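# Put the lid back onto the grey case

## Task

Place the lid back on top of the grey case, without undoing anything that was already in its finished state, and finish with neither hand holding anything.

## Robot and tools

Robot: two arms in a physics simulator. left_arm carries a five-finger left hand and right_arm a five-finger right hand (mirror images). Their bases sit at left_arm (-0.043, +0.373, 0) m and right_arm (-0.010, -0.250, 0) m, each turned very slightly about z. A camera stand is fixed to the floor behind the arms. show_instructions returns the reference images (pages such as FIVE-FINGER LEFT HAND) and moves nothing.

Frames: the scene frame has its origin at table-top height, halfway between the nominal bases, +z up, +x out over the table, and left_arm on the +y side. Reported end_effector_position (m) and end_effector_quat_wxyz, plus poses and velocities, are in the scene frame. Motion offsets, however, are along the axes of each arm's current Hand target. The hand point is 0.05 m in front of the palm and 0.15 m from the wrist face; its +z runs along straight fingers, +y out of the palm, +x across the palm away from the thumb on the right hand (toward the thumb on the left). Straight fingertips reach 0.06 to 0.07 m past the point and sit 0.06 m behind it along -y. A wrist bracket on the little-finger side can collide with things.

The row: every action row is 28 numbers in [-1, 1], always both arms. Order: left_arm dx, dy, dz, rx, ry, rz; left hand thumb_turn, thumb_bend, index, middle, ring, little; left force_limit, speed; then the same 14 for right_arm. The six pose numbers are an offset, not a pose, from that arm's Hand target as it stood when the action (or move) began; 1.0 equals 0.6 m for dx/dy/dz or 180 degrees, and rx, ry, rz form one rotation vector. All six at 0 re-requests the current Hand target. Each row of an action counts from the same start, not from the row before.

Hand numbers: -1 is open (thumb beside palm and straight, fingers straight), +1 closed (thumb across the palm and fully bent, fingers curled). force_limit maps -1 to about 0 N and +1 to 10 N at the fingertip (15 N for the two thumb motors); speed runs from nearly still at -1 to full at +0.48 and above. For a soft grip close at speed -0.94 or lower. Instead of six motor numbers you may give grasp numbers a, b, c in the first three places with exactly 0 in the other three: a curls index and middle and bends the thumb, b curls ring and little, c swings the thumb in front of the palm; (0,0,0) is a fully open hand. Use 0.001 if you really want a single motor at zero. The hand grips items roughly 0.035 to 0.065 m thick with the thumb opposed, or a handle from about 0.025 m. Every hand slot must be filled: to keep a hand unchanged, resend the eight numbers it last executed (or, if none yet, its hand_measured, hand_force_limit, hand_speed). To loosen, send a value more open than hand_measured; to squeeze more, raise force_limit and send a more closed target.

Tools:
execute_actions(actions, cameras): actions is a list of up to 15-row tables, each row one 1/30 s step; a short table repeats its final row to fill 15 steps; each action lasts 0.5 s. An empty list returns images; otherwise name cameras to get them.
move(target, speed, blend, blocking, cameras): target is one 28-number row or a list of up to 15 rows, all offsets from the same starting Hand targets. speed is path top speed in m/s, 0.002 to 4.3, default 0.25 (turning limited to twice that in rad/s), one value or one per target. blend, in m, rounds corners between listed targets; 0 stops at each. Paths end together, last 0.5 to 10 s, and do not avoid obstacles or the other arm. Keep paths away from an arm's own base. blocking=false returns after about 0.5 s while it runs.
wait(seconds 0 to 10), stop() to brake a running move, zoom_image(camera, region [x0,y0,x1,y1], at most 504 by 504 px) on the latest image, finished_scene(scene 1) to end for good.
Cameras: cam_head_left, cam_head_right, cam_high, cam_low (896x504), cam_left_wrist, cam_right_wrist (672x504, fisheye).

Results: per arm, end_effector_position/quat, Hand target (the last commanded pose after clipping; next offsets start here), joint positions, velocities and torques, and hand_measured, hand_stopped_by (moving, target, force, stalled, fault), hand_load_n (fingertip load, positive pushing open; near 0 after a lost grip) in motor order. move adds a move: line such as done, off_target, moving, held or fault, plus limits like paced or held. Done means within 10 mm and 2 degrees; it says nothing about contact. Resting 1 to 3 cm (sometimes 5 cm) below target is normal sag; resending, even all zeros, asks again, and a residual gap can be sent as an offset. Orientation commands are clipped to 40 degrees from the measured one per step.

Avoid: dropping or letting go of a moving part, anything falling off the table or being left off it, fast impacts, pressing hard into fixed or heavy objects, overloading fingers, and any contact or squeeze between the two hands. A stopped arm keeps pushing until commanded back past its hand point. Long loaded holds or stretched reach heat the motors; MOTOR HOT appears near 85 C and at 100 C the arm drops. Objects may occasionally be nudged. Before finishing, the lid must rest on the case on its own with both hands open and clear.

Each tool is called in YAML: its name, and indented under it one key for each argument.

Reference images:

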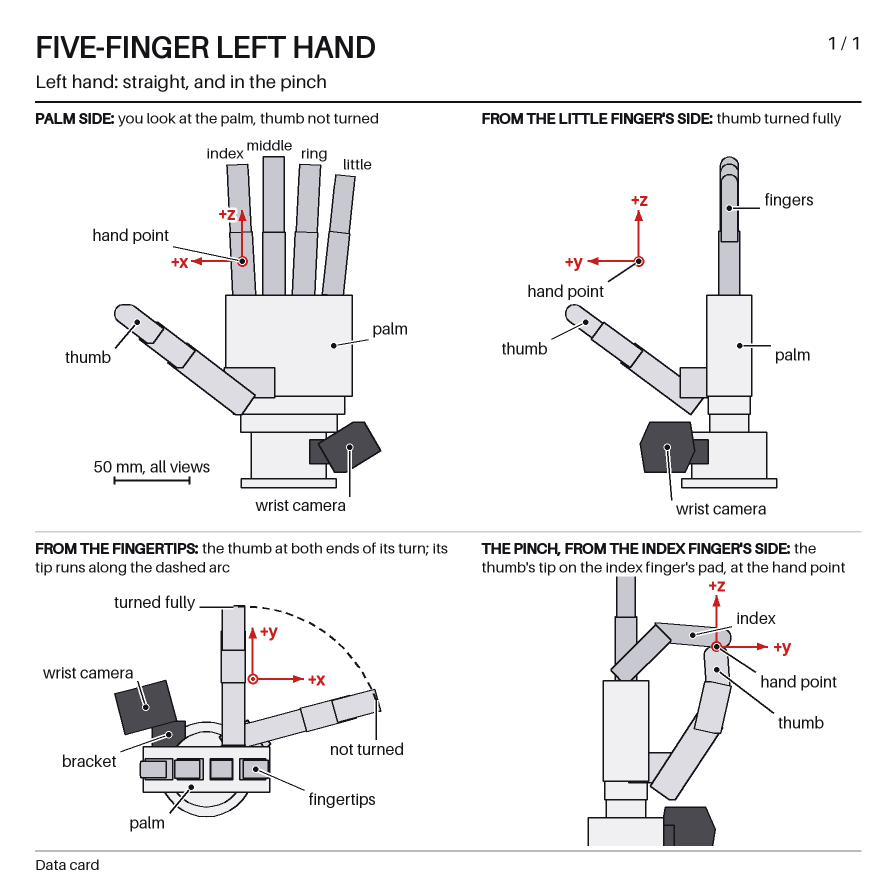

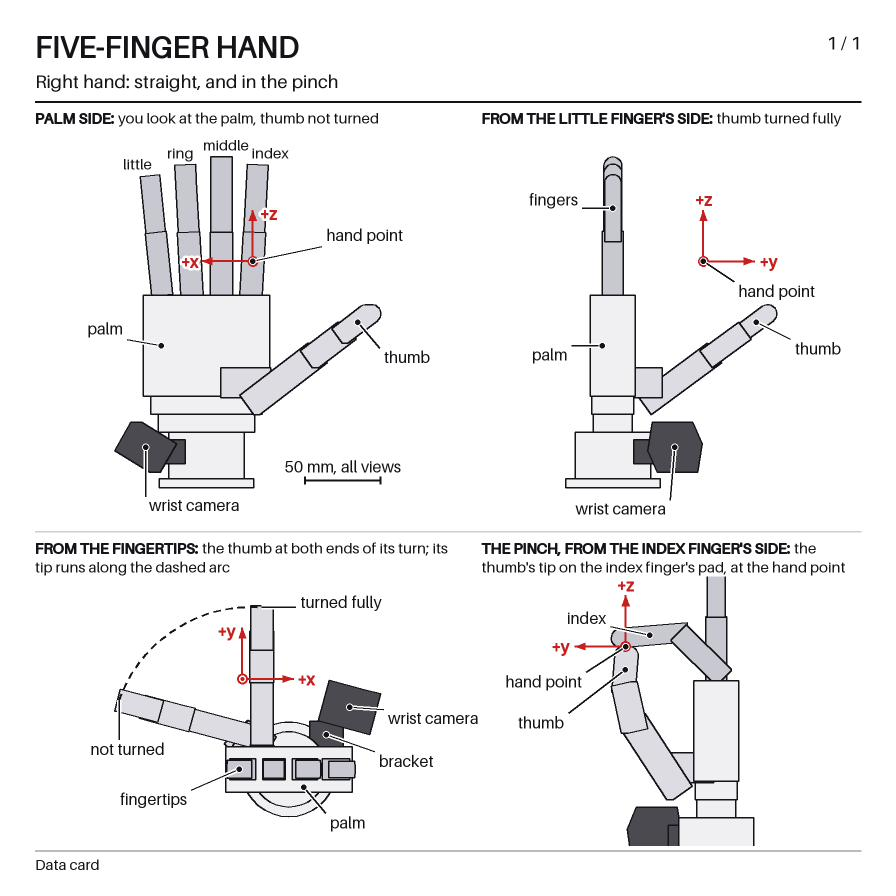

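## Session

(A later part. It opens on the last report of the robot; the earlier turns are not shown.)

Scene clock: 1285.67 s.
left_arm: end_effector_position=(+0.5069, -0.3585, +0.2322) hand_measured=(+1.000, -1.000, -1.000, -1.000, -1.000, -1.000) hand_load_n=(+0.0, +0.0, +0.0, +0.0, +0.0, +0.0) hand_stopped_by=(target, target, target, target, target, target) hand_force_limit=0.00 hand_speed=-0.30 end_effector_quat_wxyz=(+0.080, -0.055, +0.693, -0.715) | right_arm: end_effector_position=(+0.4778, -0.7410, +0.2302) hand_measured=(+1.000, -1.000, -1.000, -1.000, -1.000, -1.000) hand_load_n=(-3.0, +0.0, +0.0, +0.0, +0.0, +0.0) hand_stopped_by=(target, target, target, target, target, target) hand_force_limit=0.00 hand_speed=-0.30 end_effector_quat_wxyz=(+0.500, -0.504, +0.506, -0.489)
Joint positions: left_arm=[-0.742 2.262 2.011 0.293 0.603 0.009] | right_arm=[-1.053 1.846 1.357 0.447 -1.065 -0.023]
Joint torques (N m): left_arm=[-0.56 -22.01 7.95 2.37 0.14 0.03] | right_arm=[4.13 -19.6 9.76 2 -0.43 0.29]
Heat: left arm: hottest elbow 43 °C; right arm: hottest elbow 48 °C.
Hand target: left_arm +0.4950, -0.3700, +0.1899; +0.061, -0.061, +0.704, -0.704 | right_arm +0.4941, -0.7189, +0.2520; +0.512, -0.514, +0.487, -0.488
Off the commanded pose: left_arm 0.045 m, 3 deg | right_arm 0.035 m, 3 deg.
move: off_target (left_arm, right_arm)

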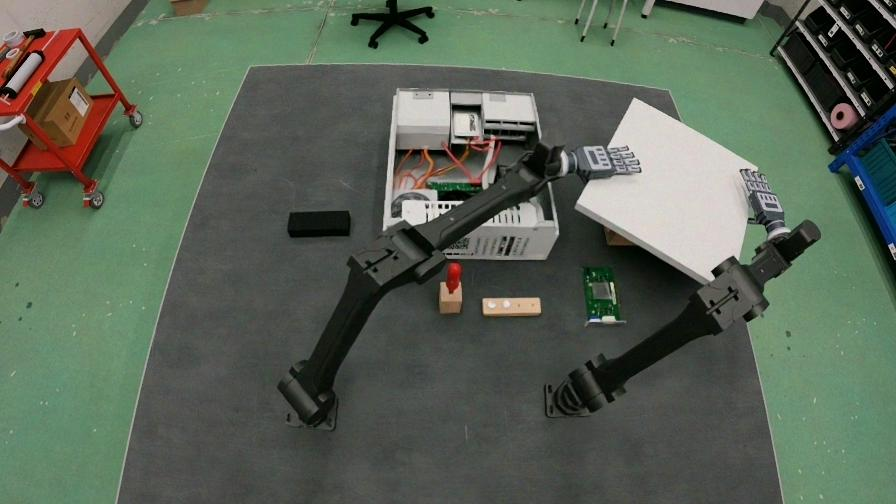

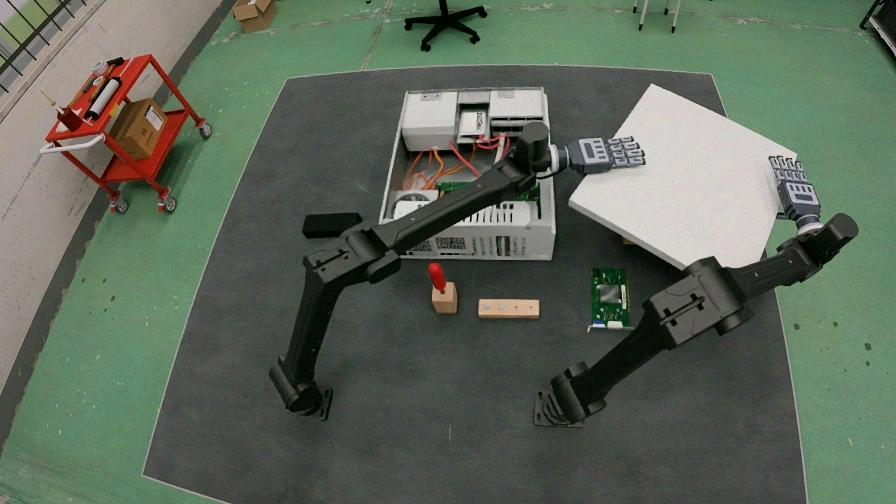

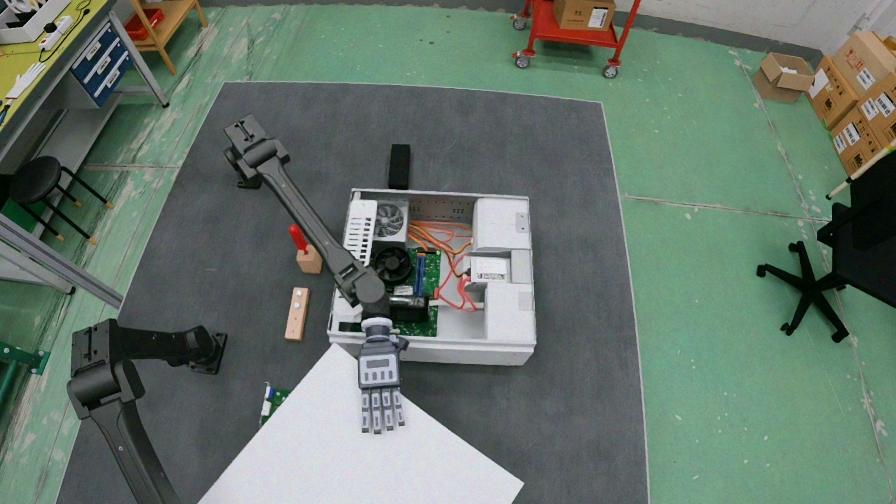

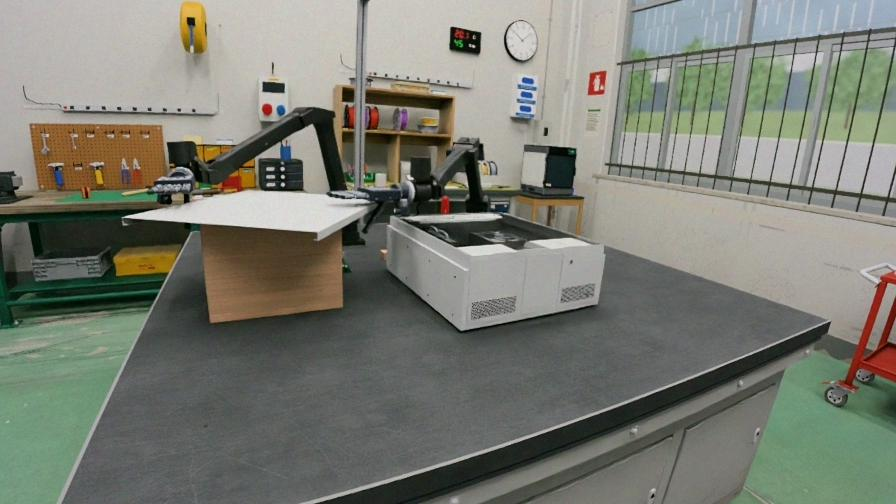

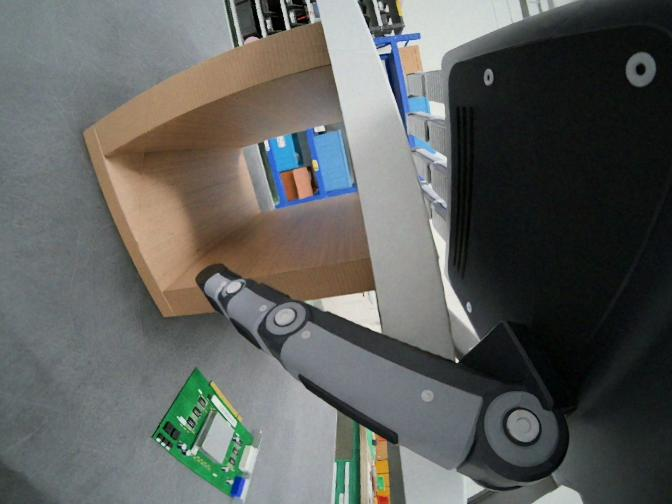

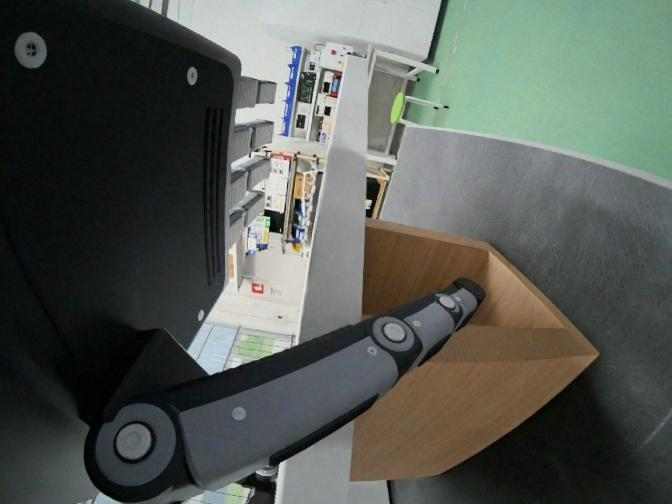

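move:
  target:
    - [0,-0.0335,0,0,0,0,1,-1,-1,-1,-1,-1,0,-0.3,0.0323,0.0,-0.0283,0,0,0,1,-1,-1,-1,-1,-1,0,-0.3]
    - [0,-0.0335,0,0,0,0,1,-1,-1,-1,-1,-1,0,-0.3,0.0323,0.0767,-0.0283,0,0,0,1,-1,-1,-1,-1,-1,0,-0.3]
    - [0,-0.0335,0,0,0,0,1,-1,-1,-1,-1,-1,0,-0.3,0.0145,0.0767,-0.0147,0,0,0,1,-1,-1,-1,-1,-1,0,-0.3]
  speed: 0.06
  cameras: ["all"]

Scene clock: 1328.63 s.
left_arm: end_effector_position=(+0.5068, -0.3583, +0.2313) hand_measured=(+1.000, -1.000, -1.000, -1.000, -1.000, -1.000) hand_load_n=(+0.0, +0.0, +0.0, +0.0, +0.0, +0.0) hand_stopped_by=(target, target, target, target, target, target) hand_force_limit=0.00 hand_speed=-0.30 end_effector_quat_wxyz=(+0.079, -0.056, +0.694, -0.713) | right_arm: end_effector_position=(+0.4799, -0.7372, +0.2084) hand_measured=(+1.000, -1.000, -1.000, -1.000, -1.000, -1.000) hand_load_n=(+0.0, +0.0, +0.0, +0.0, +0.0, +0.0) hand_stopped_by=(target, target, target, target, target, target) hand_force_limit=0.00 hand_speed=-0.30 end_effector_quat_wxyz=(+0.506, -0.514, +0.488, -0.492)
Joint positions: left_arm=[-0.742 2.262 2.011 0.288 0.603 0.009] | right_arm=[-1.05 1.883 1.335 0.538 -1.094 -0.021]
Joint torques (N m): left_arm=[-0.38 -23.47 9.77 1.06 0.15 0.03] | right_arm=[2.02 -17.85 8.1 2.13 -0.04 0.23]
Heat: left arm: hottest shoulder 45 °C; right arm: hottest elbow 48 °C.
Hand target: left_arm +0.4950, -0.3701, +0.2100; +0.062, -0.061, +0.704, -0.705 | right_arm +0.4856, -0.7282, +0.2058; +0.512, -0.514, +0.487, -0.487
Off the commanded pose: left_arm 0.027 m, 3 deg | right_arm 0.011 m, 1 deg.
move: off_target (left_arm, right_arm)

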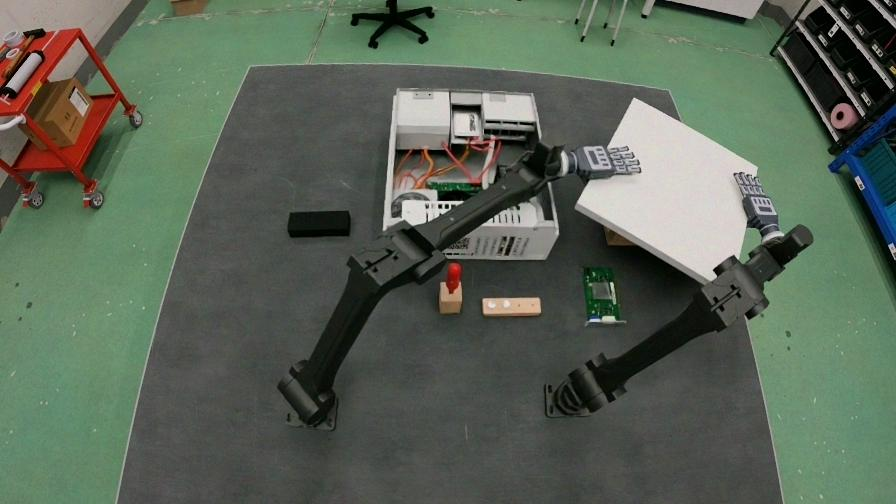

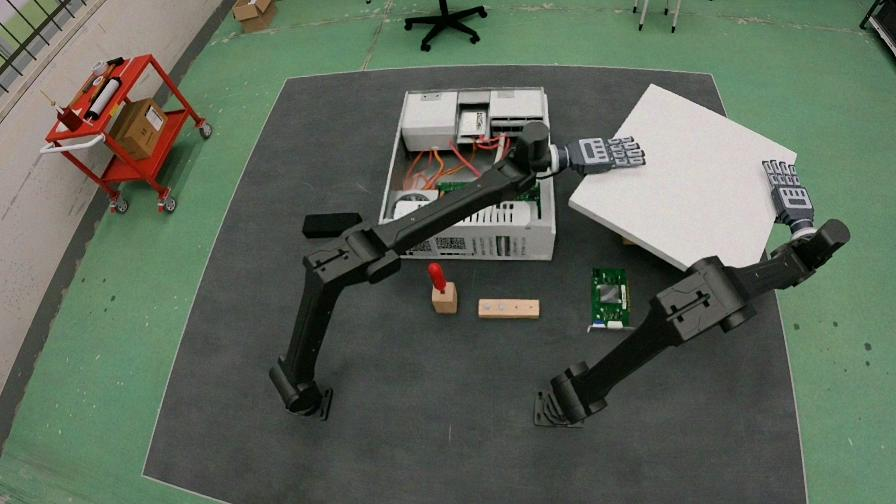

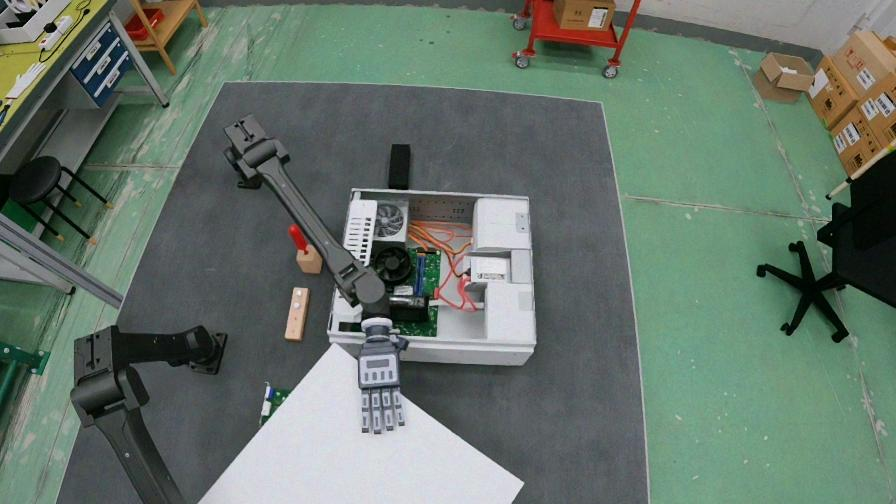

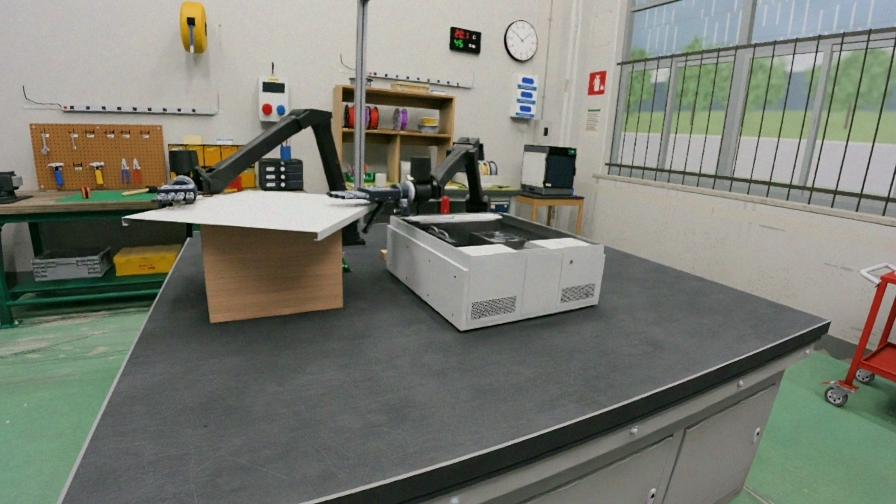

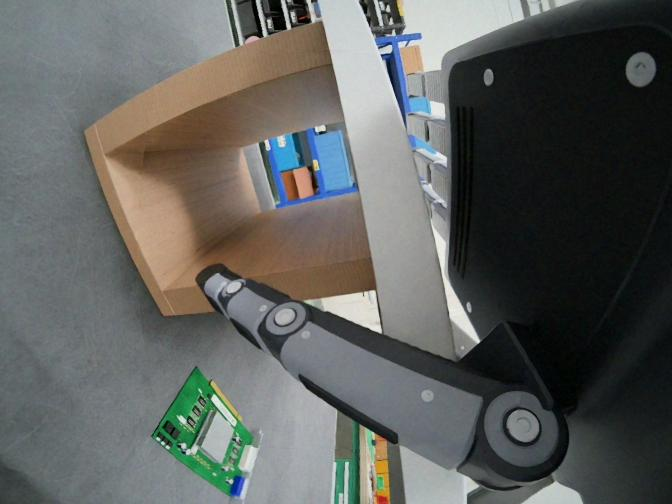

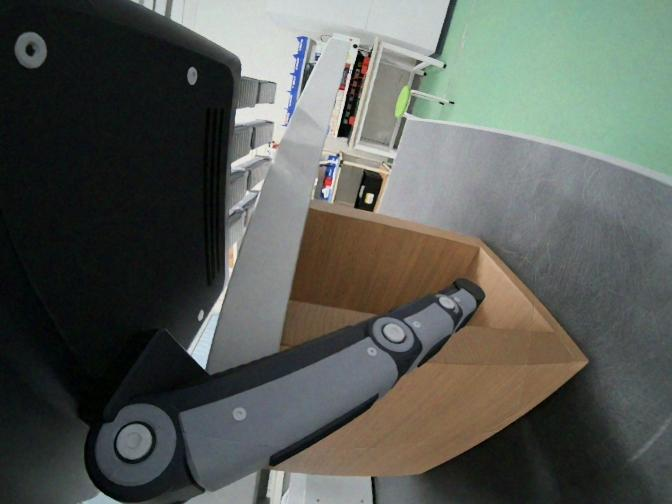

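move:
  target: [0,0,0,0,0,0,1,1,-1,-1,-1,-1,-0.2,-0.85,0,0,0,0,0,0,1,1,-1,-1,-1,-1,-0.2,-0.85]
  speed: 0.05
  cameras: ["all"]

Scene clock: 1343.90 s.
left_arm: end_effector_position=(+0.5067, -0.3581, +0.2249) hand_measured=(+1.000, +0.054, -1.000, -1.000, -1.000, -1.000) hand_load_n=(-0.5, +1.0, +0.0, +0.0, +0.0, -0.5) hand_stopped_by=(target, moving, target, target, target, target) hand_force_limit=-0.20 hand_speed=-0.85 end_effector_quat_wxyz=(+0.075, -0.060, +0.699, -0.709) | right_arm: end_effector_position=(+0.4804, -0.7393, +0.2059) hand_measured=(+1.000, +0.054, -1.000, -1.000, -1.000, -1.000) hand_load_n=(-1.0, +1.0, +0.0, +0.0, +0.0, +0.0) hand_stopped_by=(target, moving, target, target, target, target) hand_force_limit=-0.20 hand_speed=-0.85 end_effector_quat_wxyz=(+0.504, -0.511, +0.492, -0.493)
Joint positions: left_arm=[-0.742 2.267 2.011 0.276 0.603 0.009] | right_arm=[-1.05 1.887 1.335 0.538 -1.084 -0.021]
Joint torques (N m): left_arm=[-0.38 -23.71 9.84 1.57 0.19 0.03] | right_arm=[1.73 -18.14 8.16 1.88 -0.3 0.2]
Heat: left arm: hottest shoulder 45 °C; right arm: hottest elbow 47 °C.
Hand target: left_arm +0.4949, -0.3700, +0.2103; +0.062, -0.061, +0.704, -0.705 | right_arm +0.4856, -0.7282, +0.2058; +0.512, -0.514, +0.487, -0.487
Off the commanded pose: left_arm 0.022 m, 2 deg | right_arm 0.012 m, 1 deg.
move: moving (left_arm, right_arm; no rest 5 s after the path's end)

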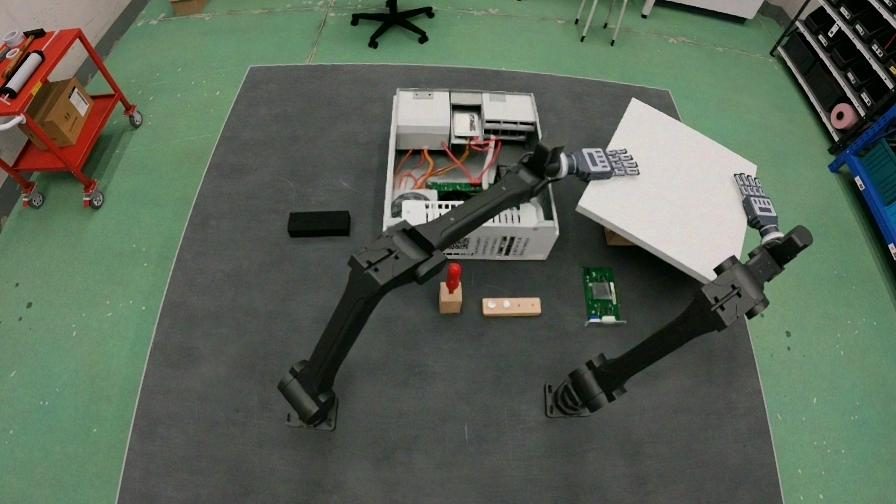

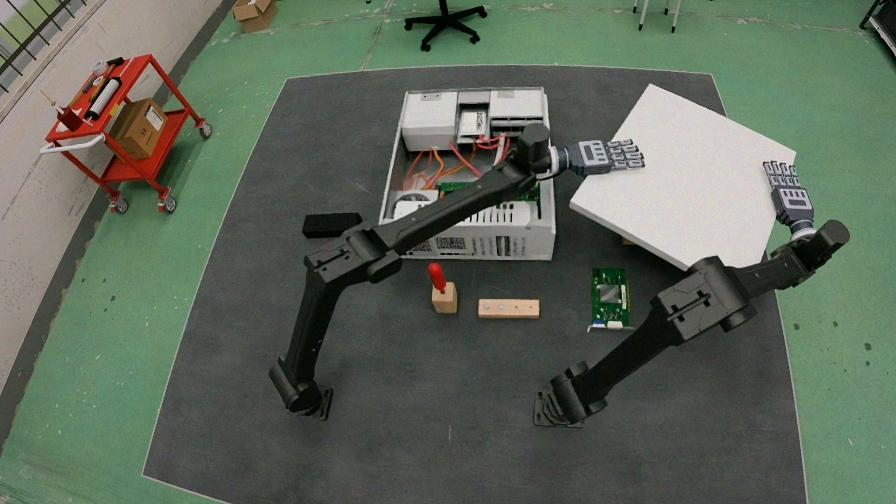

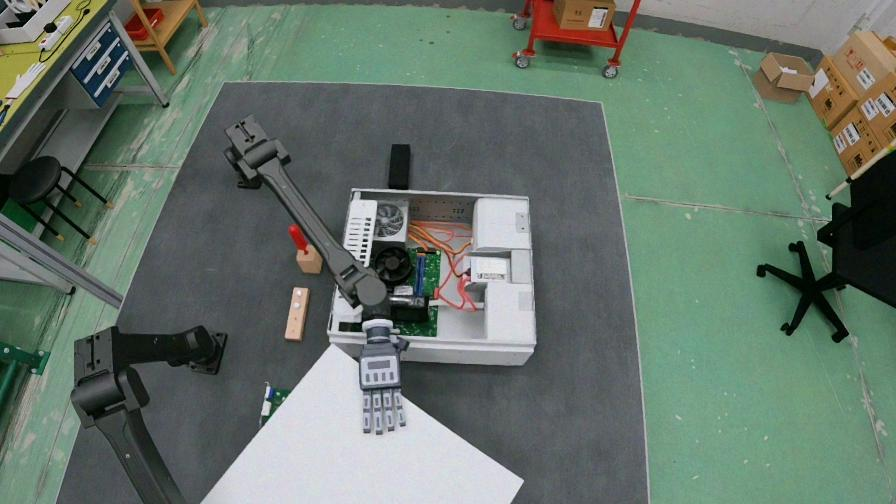

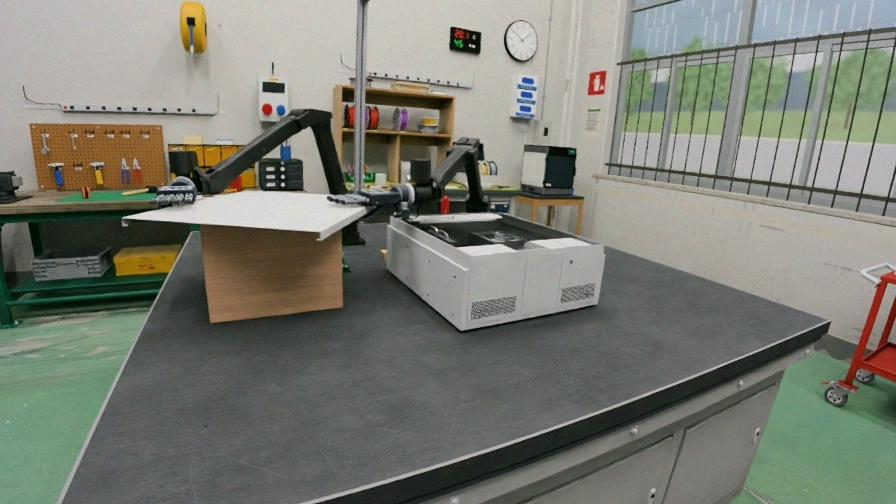

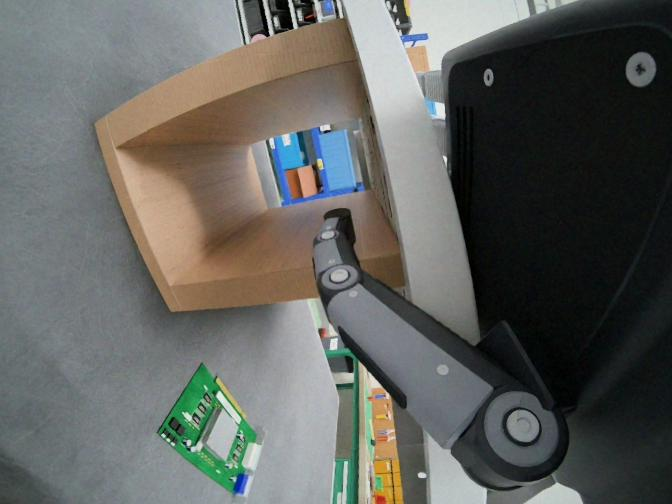

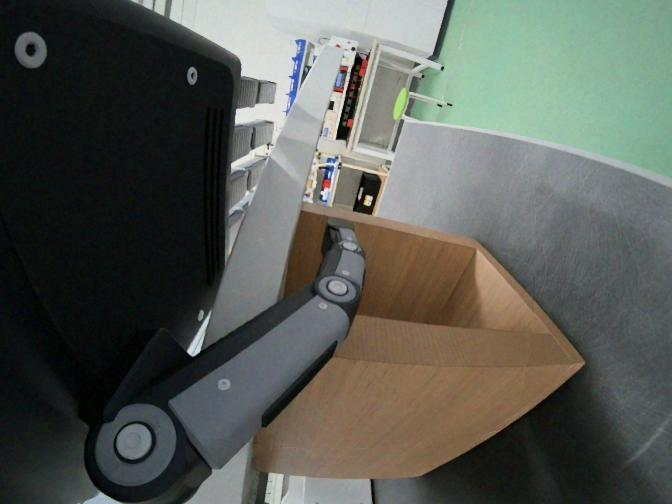

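wait:
  seconds: 4
  cameras: ["cam_left_wrist", "cam_right_wrist", "cam_low"]

Scene clock: 1350.07 s.
left_arm: end_effector_position=(+0.5075, -0.3581, +0.2218) hand_measured=(+1.000, +0.460, -1.000, -1.000, -1.000, -1.000) hand_load_n=(-1.0, +6.5, +0.0, +0.0, +0.0, +0.0) hand_stopped_by=(target, force, target, target, target, target) hand_force_limit=-0.20 hand_speed=-0.85 end_effector_quat_wxyz=(+0.076, -0.059, +0.700, -0.708) | right_arm: end_effector_position=(+0.4803, -0.7393, +0.2008) hand_measured=(+1.000, +0.538, -1.000, -1.000, -1.000, -1.000) hand_load_n=(+1.5, +5.5, +0.0, +0.0, +0.0, +0.0) hand_stopped_by=(target, force, target, target, target, target) hand_force_limit=-0.20 hand_speed=-0.85 end_effector_quat_wxyz=(+0.504, -0.510, +0.495, -0.490)
Joint positions: left_arm=[-0.742 2.27 2.011 0.276 0.603 0.013] | right_arm=[-1.05 1.893 1.332 0.538 -1.082 -0.021]
Joint torques (N m): left_arm=[-0.44 -24.18 9.87 1.54 0.19 -0.02] | right_arm=[1.9 -18.9 8.57 2.13 -0.41 0.16]
Heat: left arm: hottest shoulder 44 °C; right arm: hottest elbow 46 °C.
Hand target: left_arm +0.4950, -0.3700, +0.2102; +0.062, -0.061, +0.704, -0.705 | right_arm +0.4856, -0.7281, +0.2059; +0.512, -0.514, +0.487, -0.487
Off the commanded pose: left_arm 0.021 m, 2 deg | right_arm 0.013 m, 1 deg.
wait: 4.00 s; at rest by 0.23 s
Images, in order (width x height): cam_low 896x504, cam_left_wrist 672x504, cam_right_wrist 672x504.

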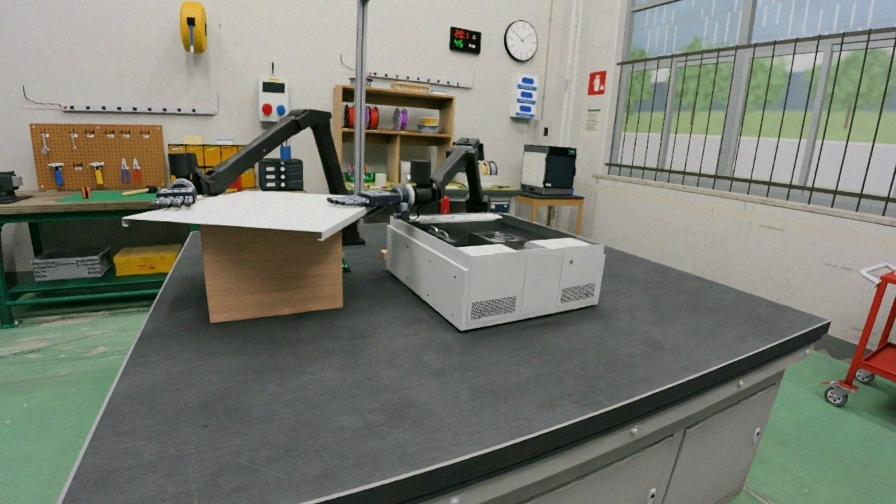

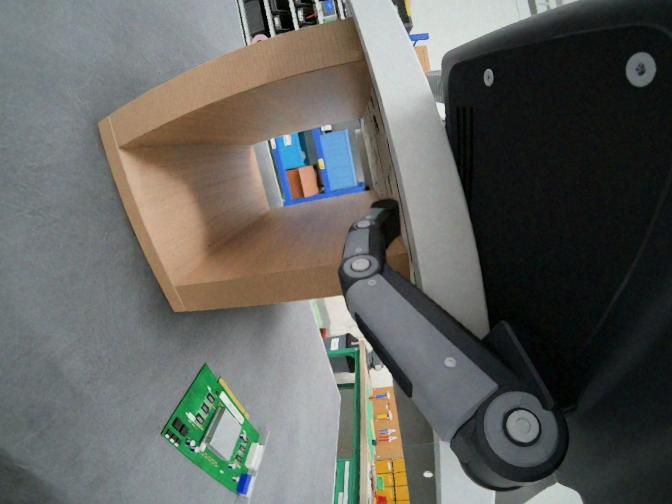

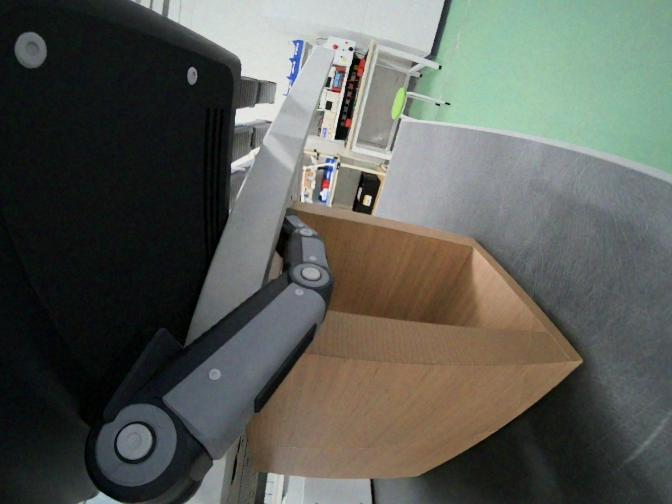

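move:
  target: [0,-0.0583,0,0,0,0,1,1,-1,-1,-1,-1,-0.2,-0.85,0,-0.0333,0,0,0,0,1,1,-1,-1,-1,-1,-0.2,-0.85]
  speed: 0.04
  cameras: ["cam_low", "cam_head_left", "cam_left_wrist", "cam_right_wrist"]

Scene clock: 1364.23 s.
left_arm: end_effector_position=(+0.5061, -0.3554, +0.2189) hand_measured=(+1.000, +0.458, -1.000, -1.000, -1.000, -1.000) hand_load_n=(-3.0, +10.5, +0.0, +0.0, +0.0, -0.5) hand_stopped_by=(target, force, target, target, target, target) hand_force_limit=-0.20 hand_speed=-0.85 end_effector_quat_wxyz=(+0.075, -0.060, +0.710, -0.698) | right_arm: end_effector_position=(+0.4795, -0.7379, +0.1998) hand_measured=(+1.000, +0.538, -1.000, -1.000, -1.000, -1.000) hand_load_n=(+0.5, +3.0, +0.0, +0.0, +0.0, +0.0) hand_stopped_by=(target, force, target, target, target, target) hand_force_limit=-0.20 hand_speed=-0.85 end_effector_quat_wxyz=(+0.506, -0.508, +0.501, -0.484)
Joint positions: left_arm=[-0.742 2.262 2.011 0.232 0.603 0.032] | right_arm=[-1.05 1.89 1.332 0.518 -1.083 -0.021]
Joint torques (N m): left_arm=[-0.5 -25.88 12.85 0.66 0.18 -0.2] | right_arm=[2.73 -19.6 10.24 1.28 -0.38 0.19]
Heat: left arm: hottest elbow 44 °C; right arm: hottest elbow 44 °C.
Hand target: left_arm +0.4950, -0.3700, +0.2452; +0.062, -0.061, +0.704, -0.705 | right_arm +0.4856, -0.7281, +0.2258; +0.512, -0.514, +0.487, -0.487
Off the commanded pose: left_arm 0.032 m, 2 deg | right_arm 0.029 m, 2 deg.
move: off_target (left_arm, right_arm)
Images, in order (width x height): cam_head_left 896x504, cam_low 896x504, cam_left_wrist 672x504, cam_right_wrist 672x504.

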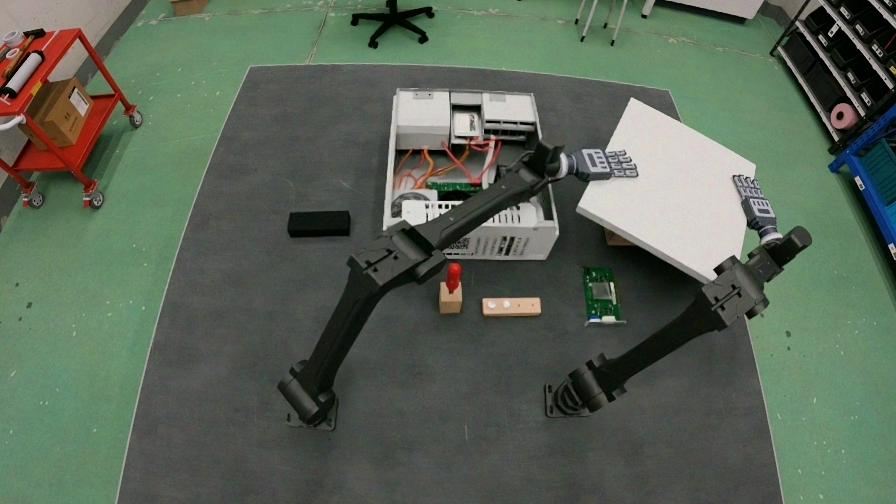

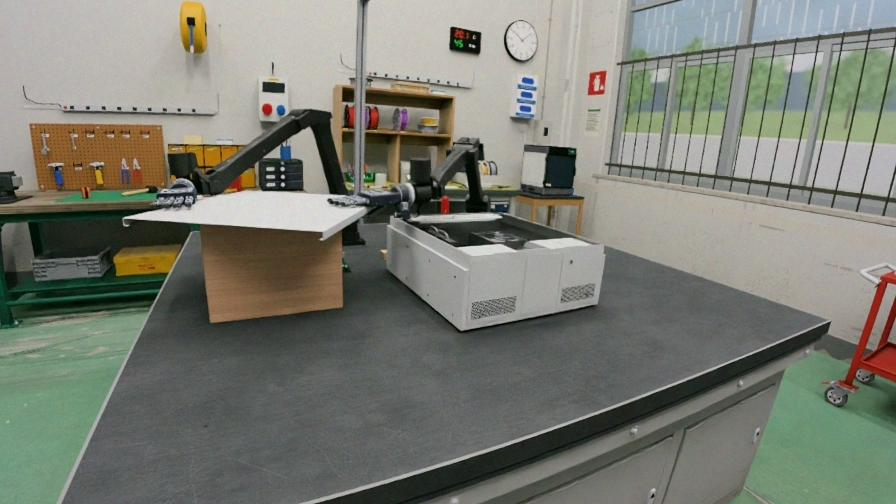

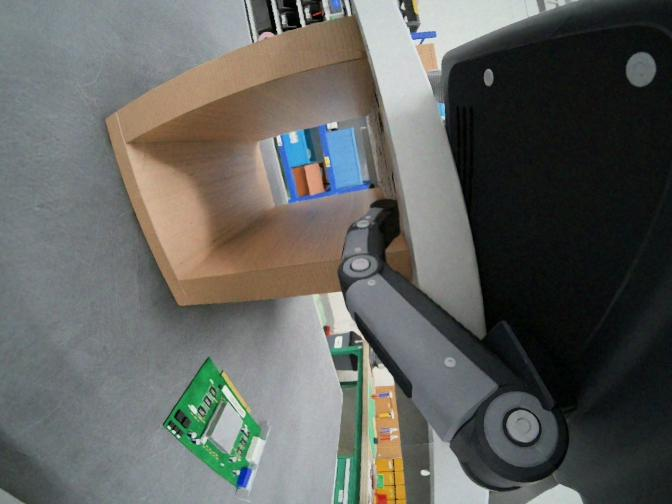

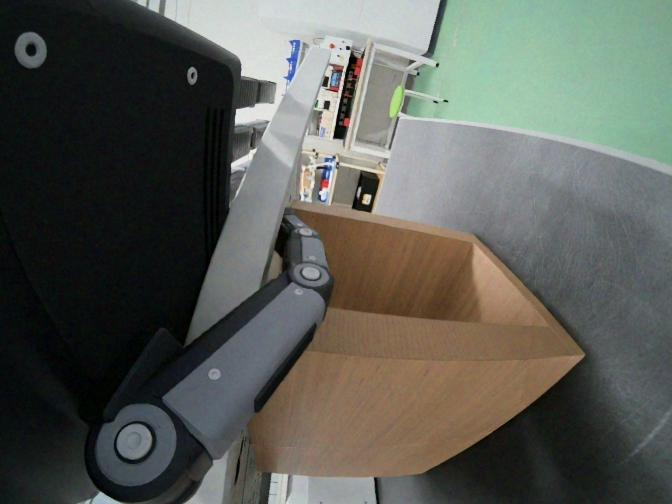

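move:
  target: [0,-0.0333,0,0,0,0,1,1,-1,-1,-1,-1,-0.2,-0.85,0,-0.0417,0,0,0,0,1,1,-1,-1,-1,-1,-0.2,-0.85]
  speed: 0.04
  cameras: ["cam_low", "cam_head_left", "cam_left_wrist", "cam_right_wrist"]

Scene clock: 1370.50 s.
left_arm: end_effector_position=(+0.5033, -0.3518, +0.2252) hand_measured=(+1.000, +0.458, -1.000, -1.000, -1.000, -1.000) hand_load_n=(-4.0, +11.5, +0.0, +0.0, +0.0, +0.0) hand_stopped_by=(target, force, target, target, target, target) hand_force_limit=-0.20 hand_speed=-0.85 end_effector_quat_wxyz=(+0.067, -0.068, +0.716, -0.691) | right_arm: end_effector_position=(+0.4769, -0.7335, +0.2045) hand_measured=(+1.000, +0.538, -1.000, -1.000, -1.000, -1.000) hand_load_n=(-0.5, +3.5, +0.0, +0.0, +0.0, +0.0) hand_stopped_by=(target, force, target, target, target, target) hand_force_limit=-0.20 hand_speed=-0.85 end_effector_quat_wxyz=(+0.509, -0.504, +0.514, -0.472)
Joint positions: left_arm=[-0.741 2.244 2.011 0.19 0.604 0.027] | right_arm=[-1.05 1.871 1.332 0.461 -1.081 -0.021]
Joint torques (N m): left_arm=[-0.62 -25.7 14.39 0.85 0.15 -0.17] | right_arm=[1.9 -22.18 12.21 1.37 -0.53 0.18]
Heat: left arm: hottest shoulder 45 °C; right arm: hottest elbow 44 °C.
Hand target: left_arm +0.4949, -0.3700, +0.2651; +0.061, -0.061, +0.704, -0.705 | right_arm +0.4856, -0.7280, +0.2509; +0.512, -0.514, +0.487, -0.487
Off the commanded pose: left_arm 0.045 m, 2 deg | right_arm 0.047 m, 4 deg.
move: off_target (left_arm, right_arm)
Images, in order (width x height): cam_head_left 896x504, cam_low 896x504, cam_left_wrist 672x504, cam_right_wrist 672x504.

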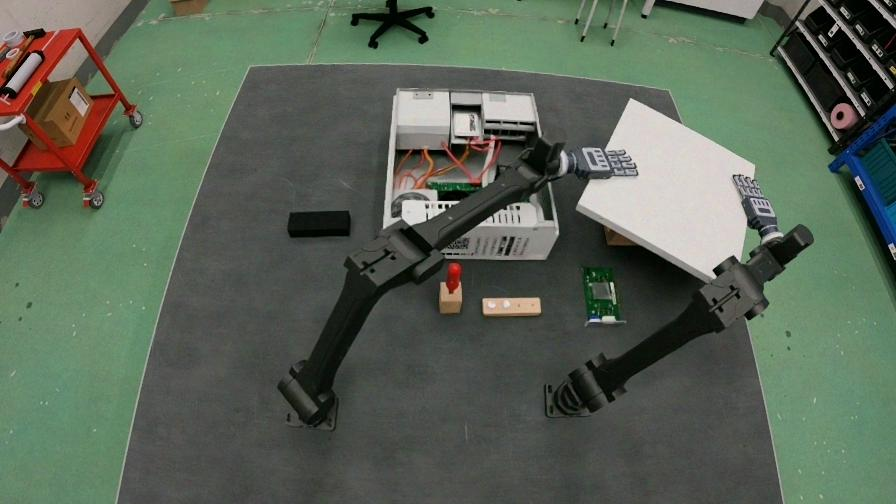

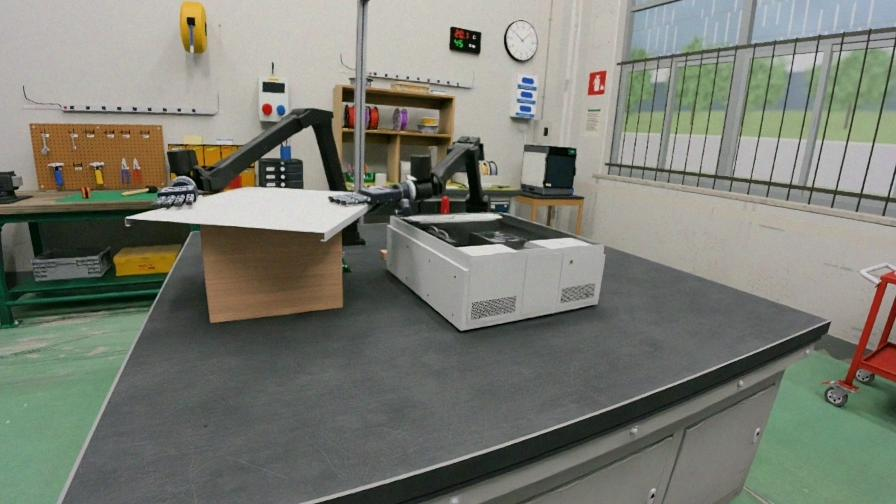

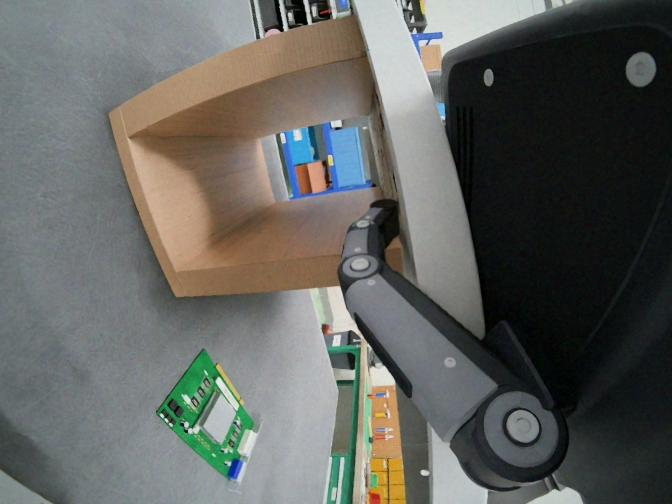

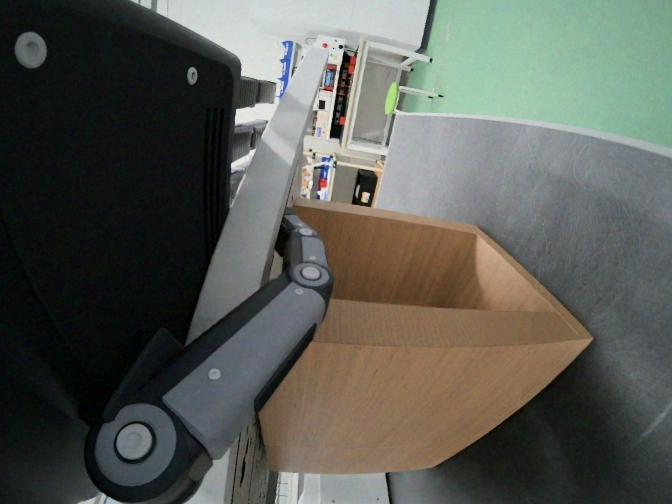

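move:
  target: [0,-0.0417,0,0,0,0,1,1,-1,-1,-1,-1,-0.2,-0.85,0,-0.0417,0,0,0,0,1,1,-1,-1,-1,-1,-0.2,-0.85]
  speed: 0.05
  cameras: ["cam_low", "cam_head_left", "cam_left_wrist", "cam_right_wrist"]

Scene clock: 1376.20 s.
left_arm: end_effector_position=(+0.5035, -0.3482, +0.2381) hand_measured=(+1.000, +0.458, -1.000, -1.000, -1.000, -1.000) hand_load_n=(-4.5, +9.5, +0.0, +0.0, +0.0, +0.0) hand_stopped_by=(target, force, target, target, target, target) hand_force_limit=-0.20 hand_speed=-0.85 end_effector_quat_wxyz=(+0.057, -0.080, +0.722, -0.685) | right_arm: end_effector_position=(+0.4739, -0.7285, +0.2124) hand_measured=(+1.000, +0.538, -1.000, -1.000, -1.000, -1.000) hand_load_n=(-0.5, +2.5, +0.0, +0.0, +0.0, +0.0) hand_stopped_by=(target, force, target, target, target, target) hand_force_limit=-0.20 hand_speed=-0.85 end_effector_quat_wxyz=(+0.512, -0.500, +0.526, -0.460)
Joint positions: left_arm=[-0.737 2.231 2.034 0.13 0.605 0.01] | right_arm=[-1.05 1.846 1.332 0.4 -1.078 -0.021]
Joint torques (N m): left_arm=[-0.73 -25.88 15.24 1.17 0.13 -0.01] | right_arm=[2.32 -23.12 14.61 1.46 -0.62 0.22]
Heat: left arm: hottest elbow 47 °C; right arm: hottest elbow 44 °C.
Hand target: left_arm +0.4948, -0.3701, +0.2898; +0.061, -0.061, +0.704, -0.704 | right_arm +0.4857, -0.7280, +0.2757; +0.512, -0.514, +0.487, -0.487
Off the commanded pose: left_arm 0.057 m, 4 deg | right_arm 0.065 m, 6 deg.
move: off_target (left_arm, right_arm)
Images, in order (width x height): cam_head_left 896x504, cam_low 896x504, cam_left_wrist 672x504, cam_right_wrist 672x504.

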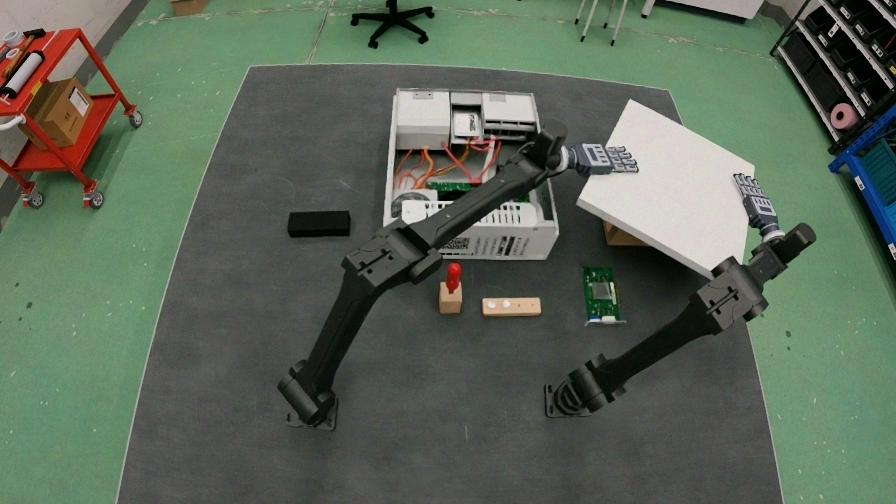

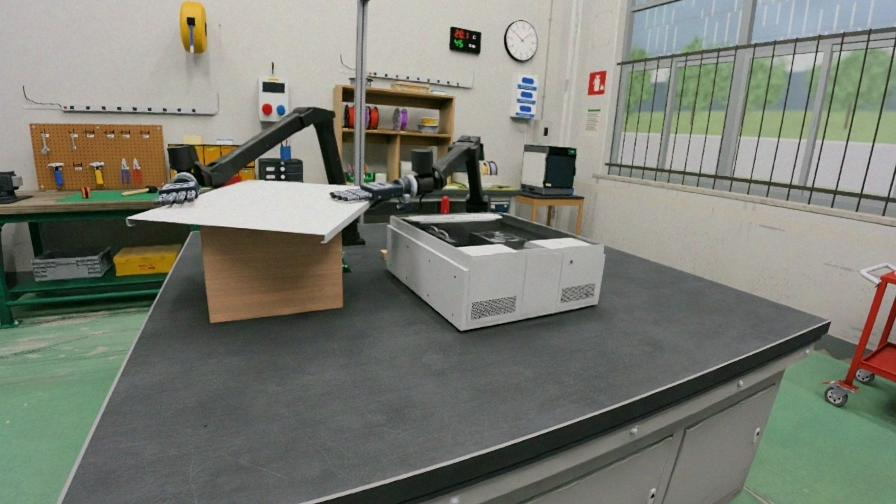

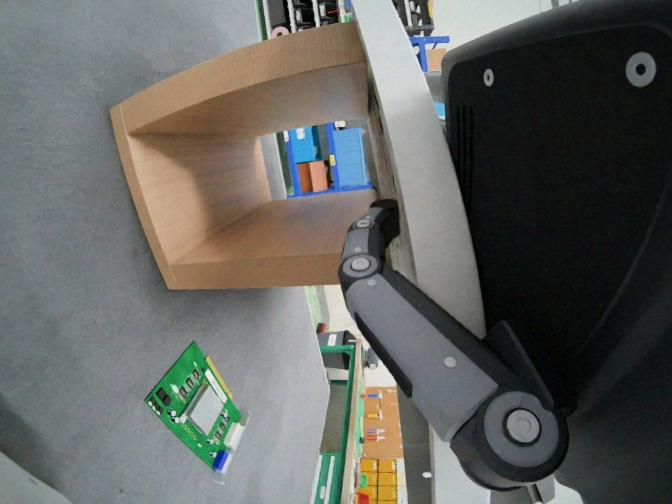

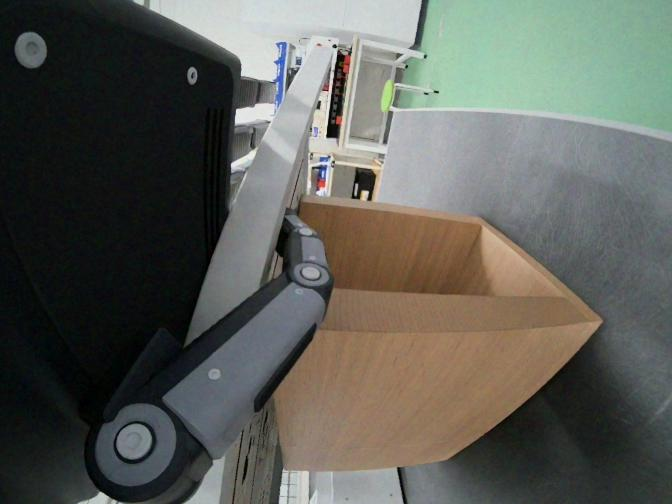

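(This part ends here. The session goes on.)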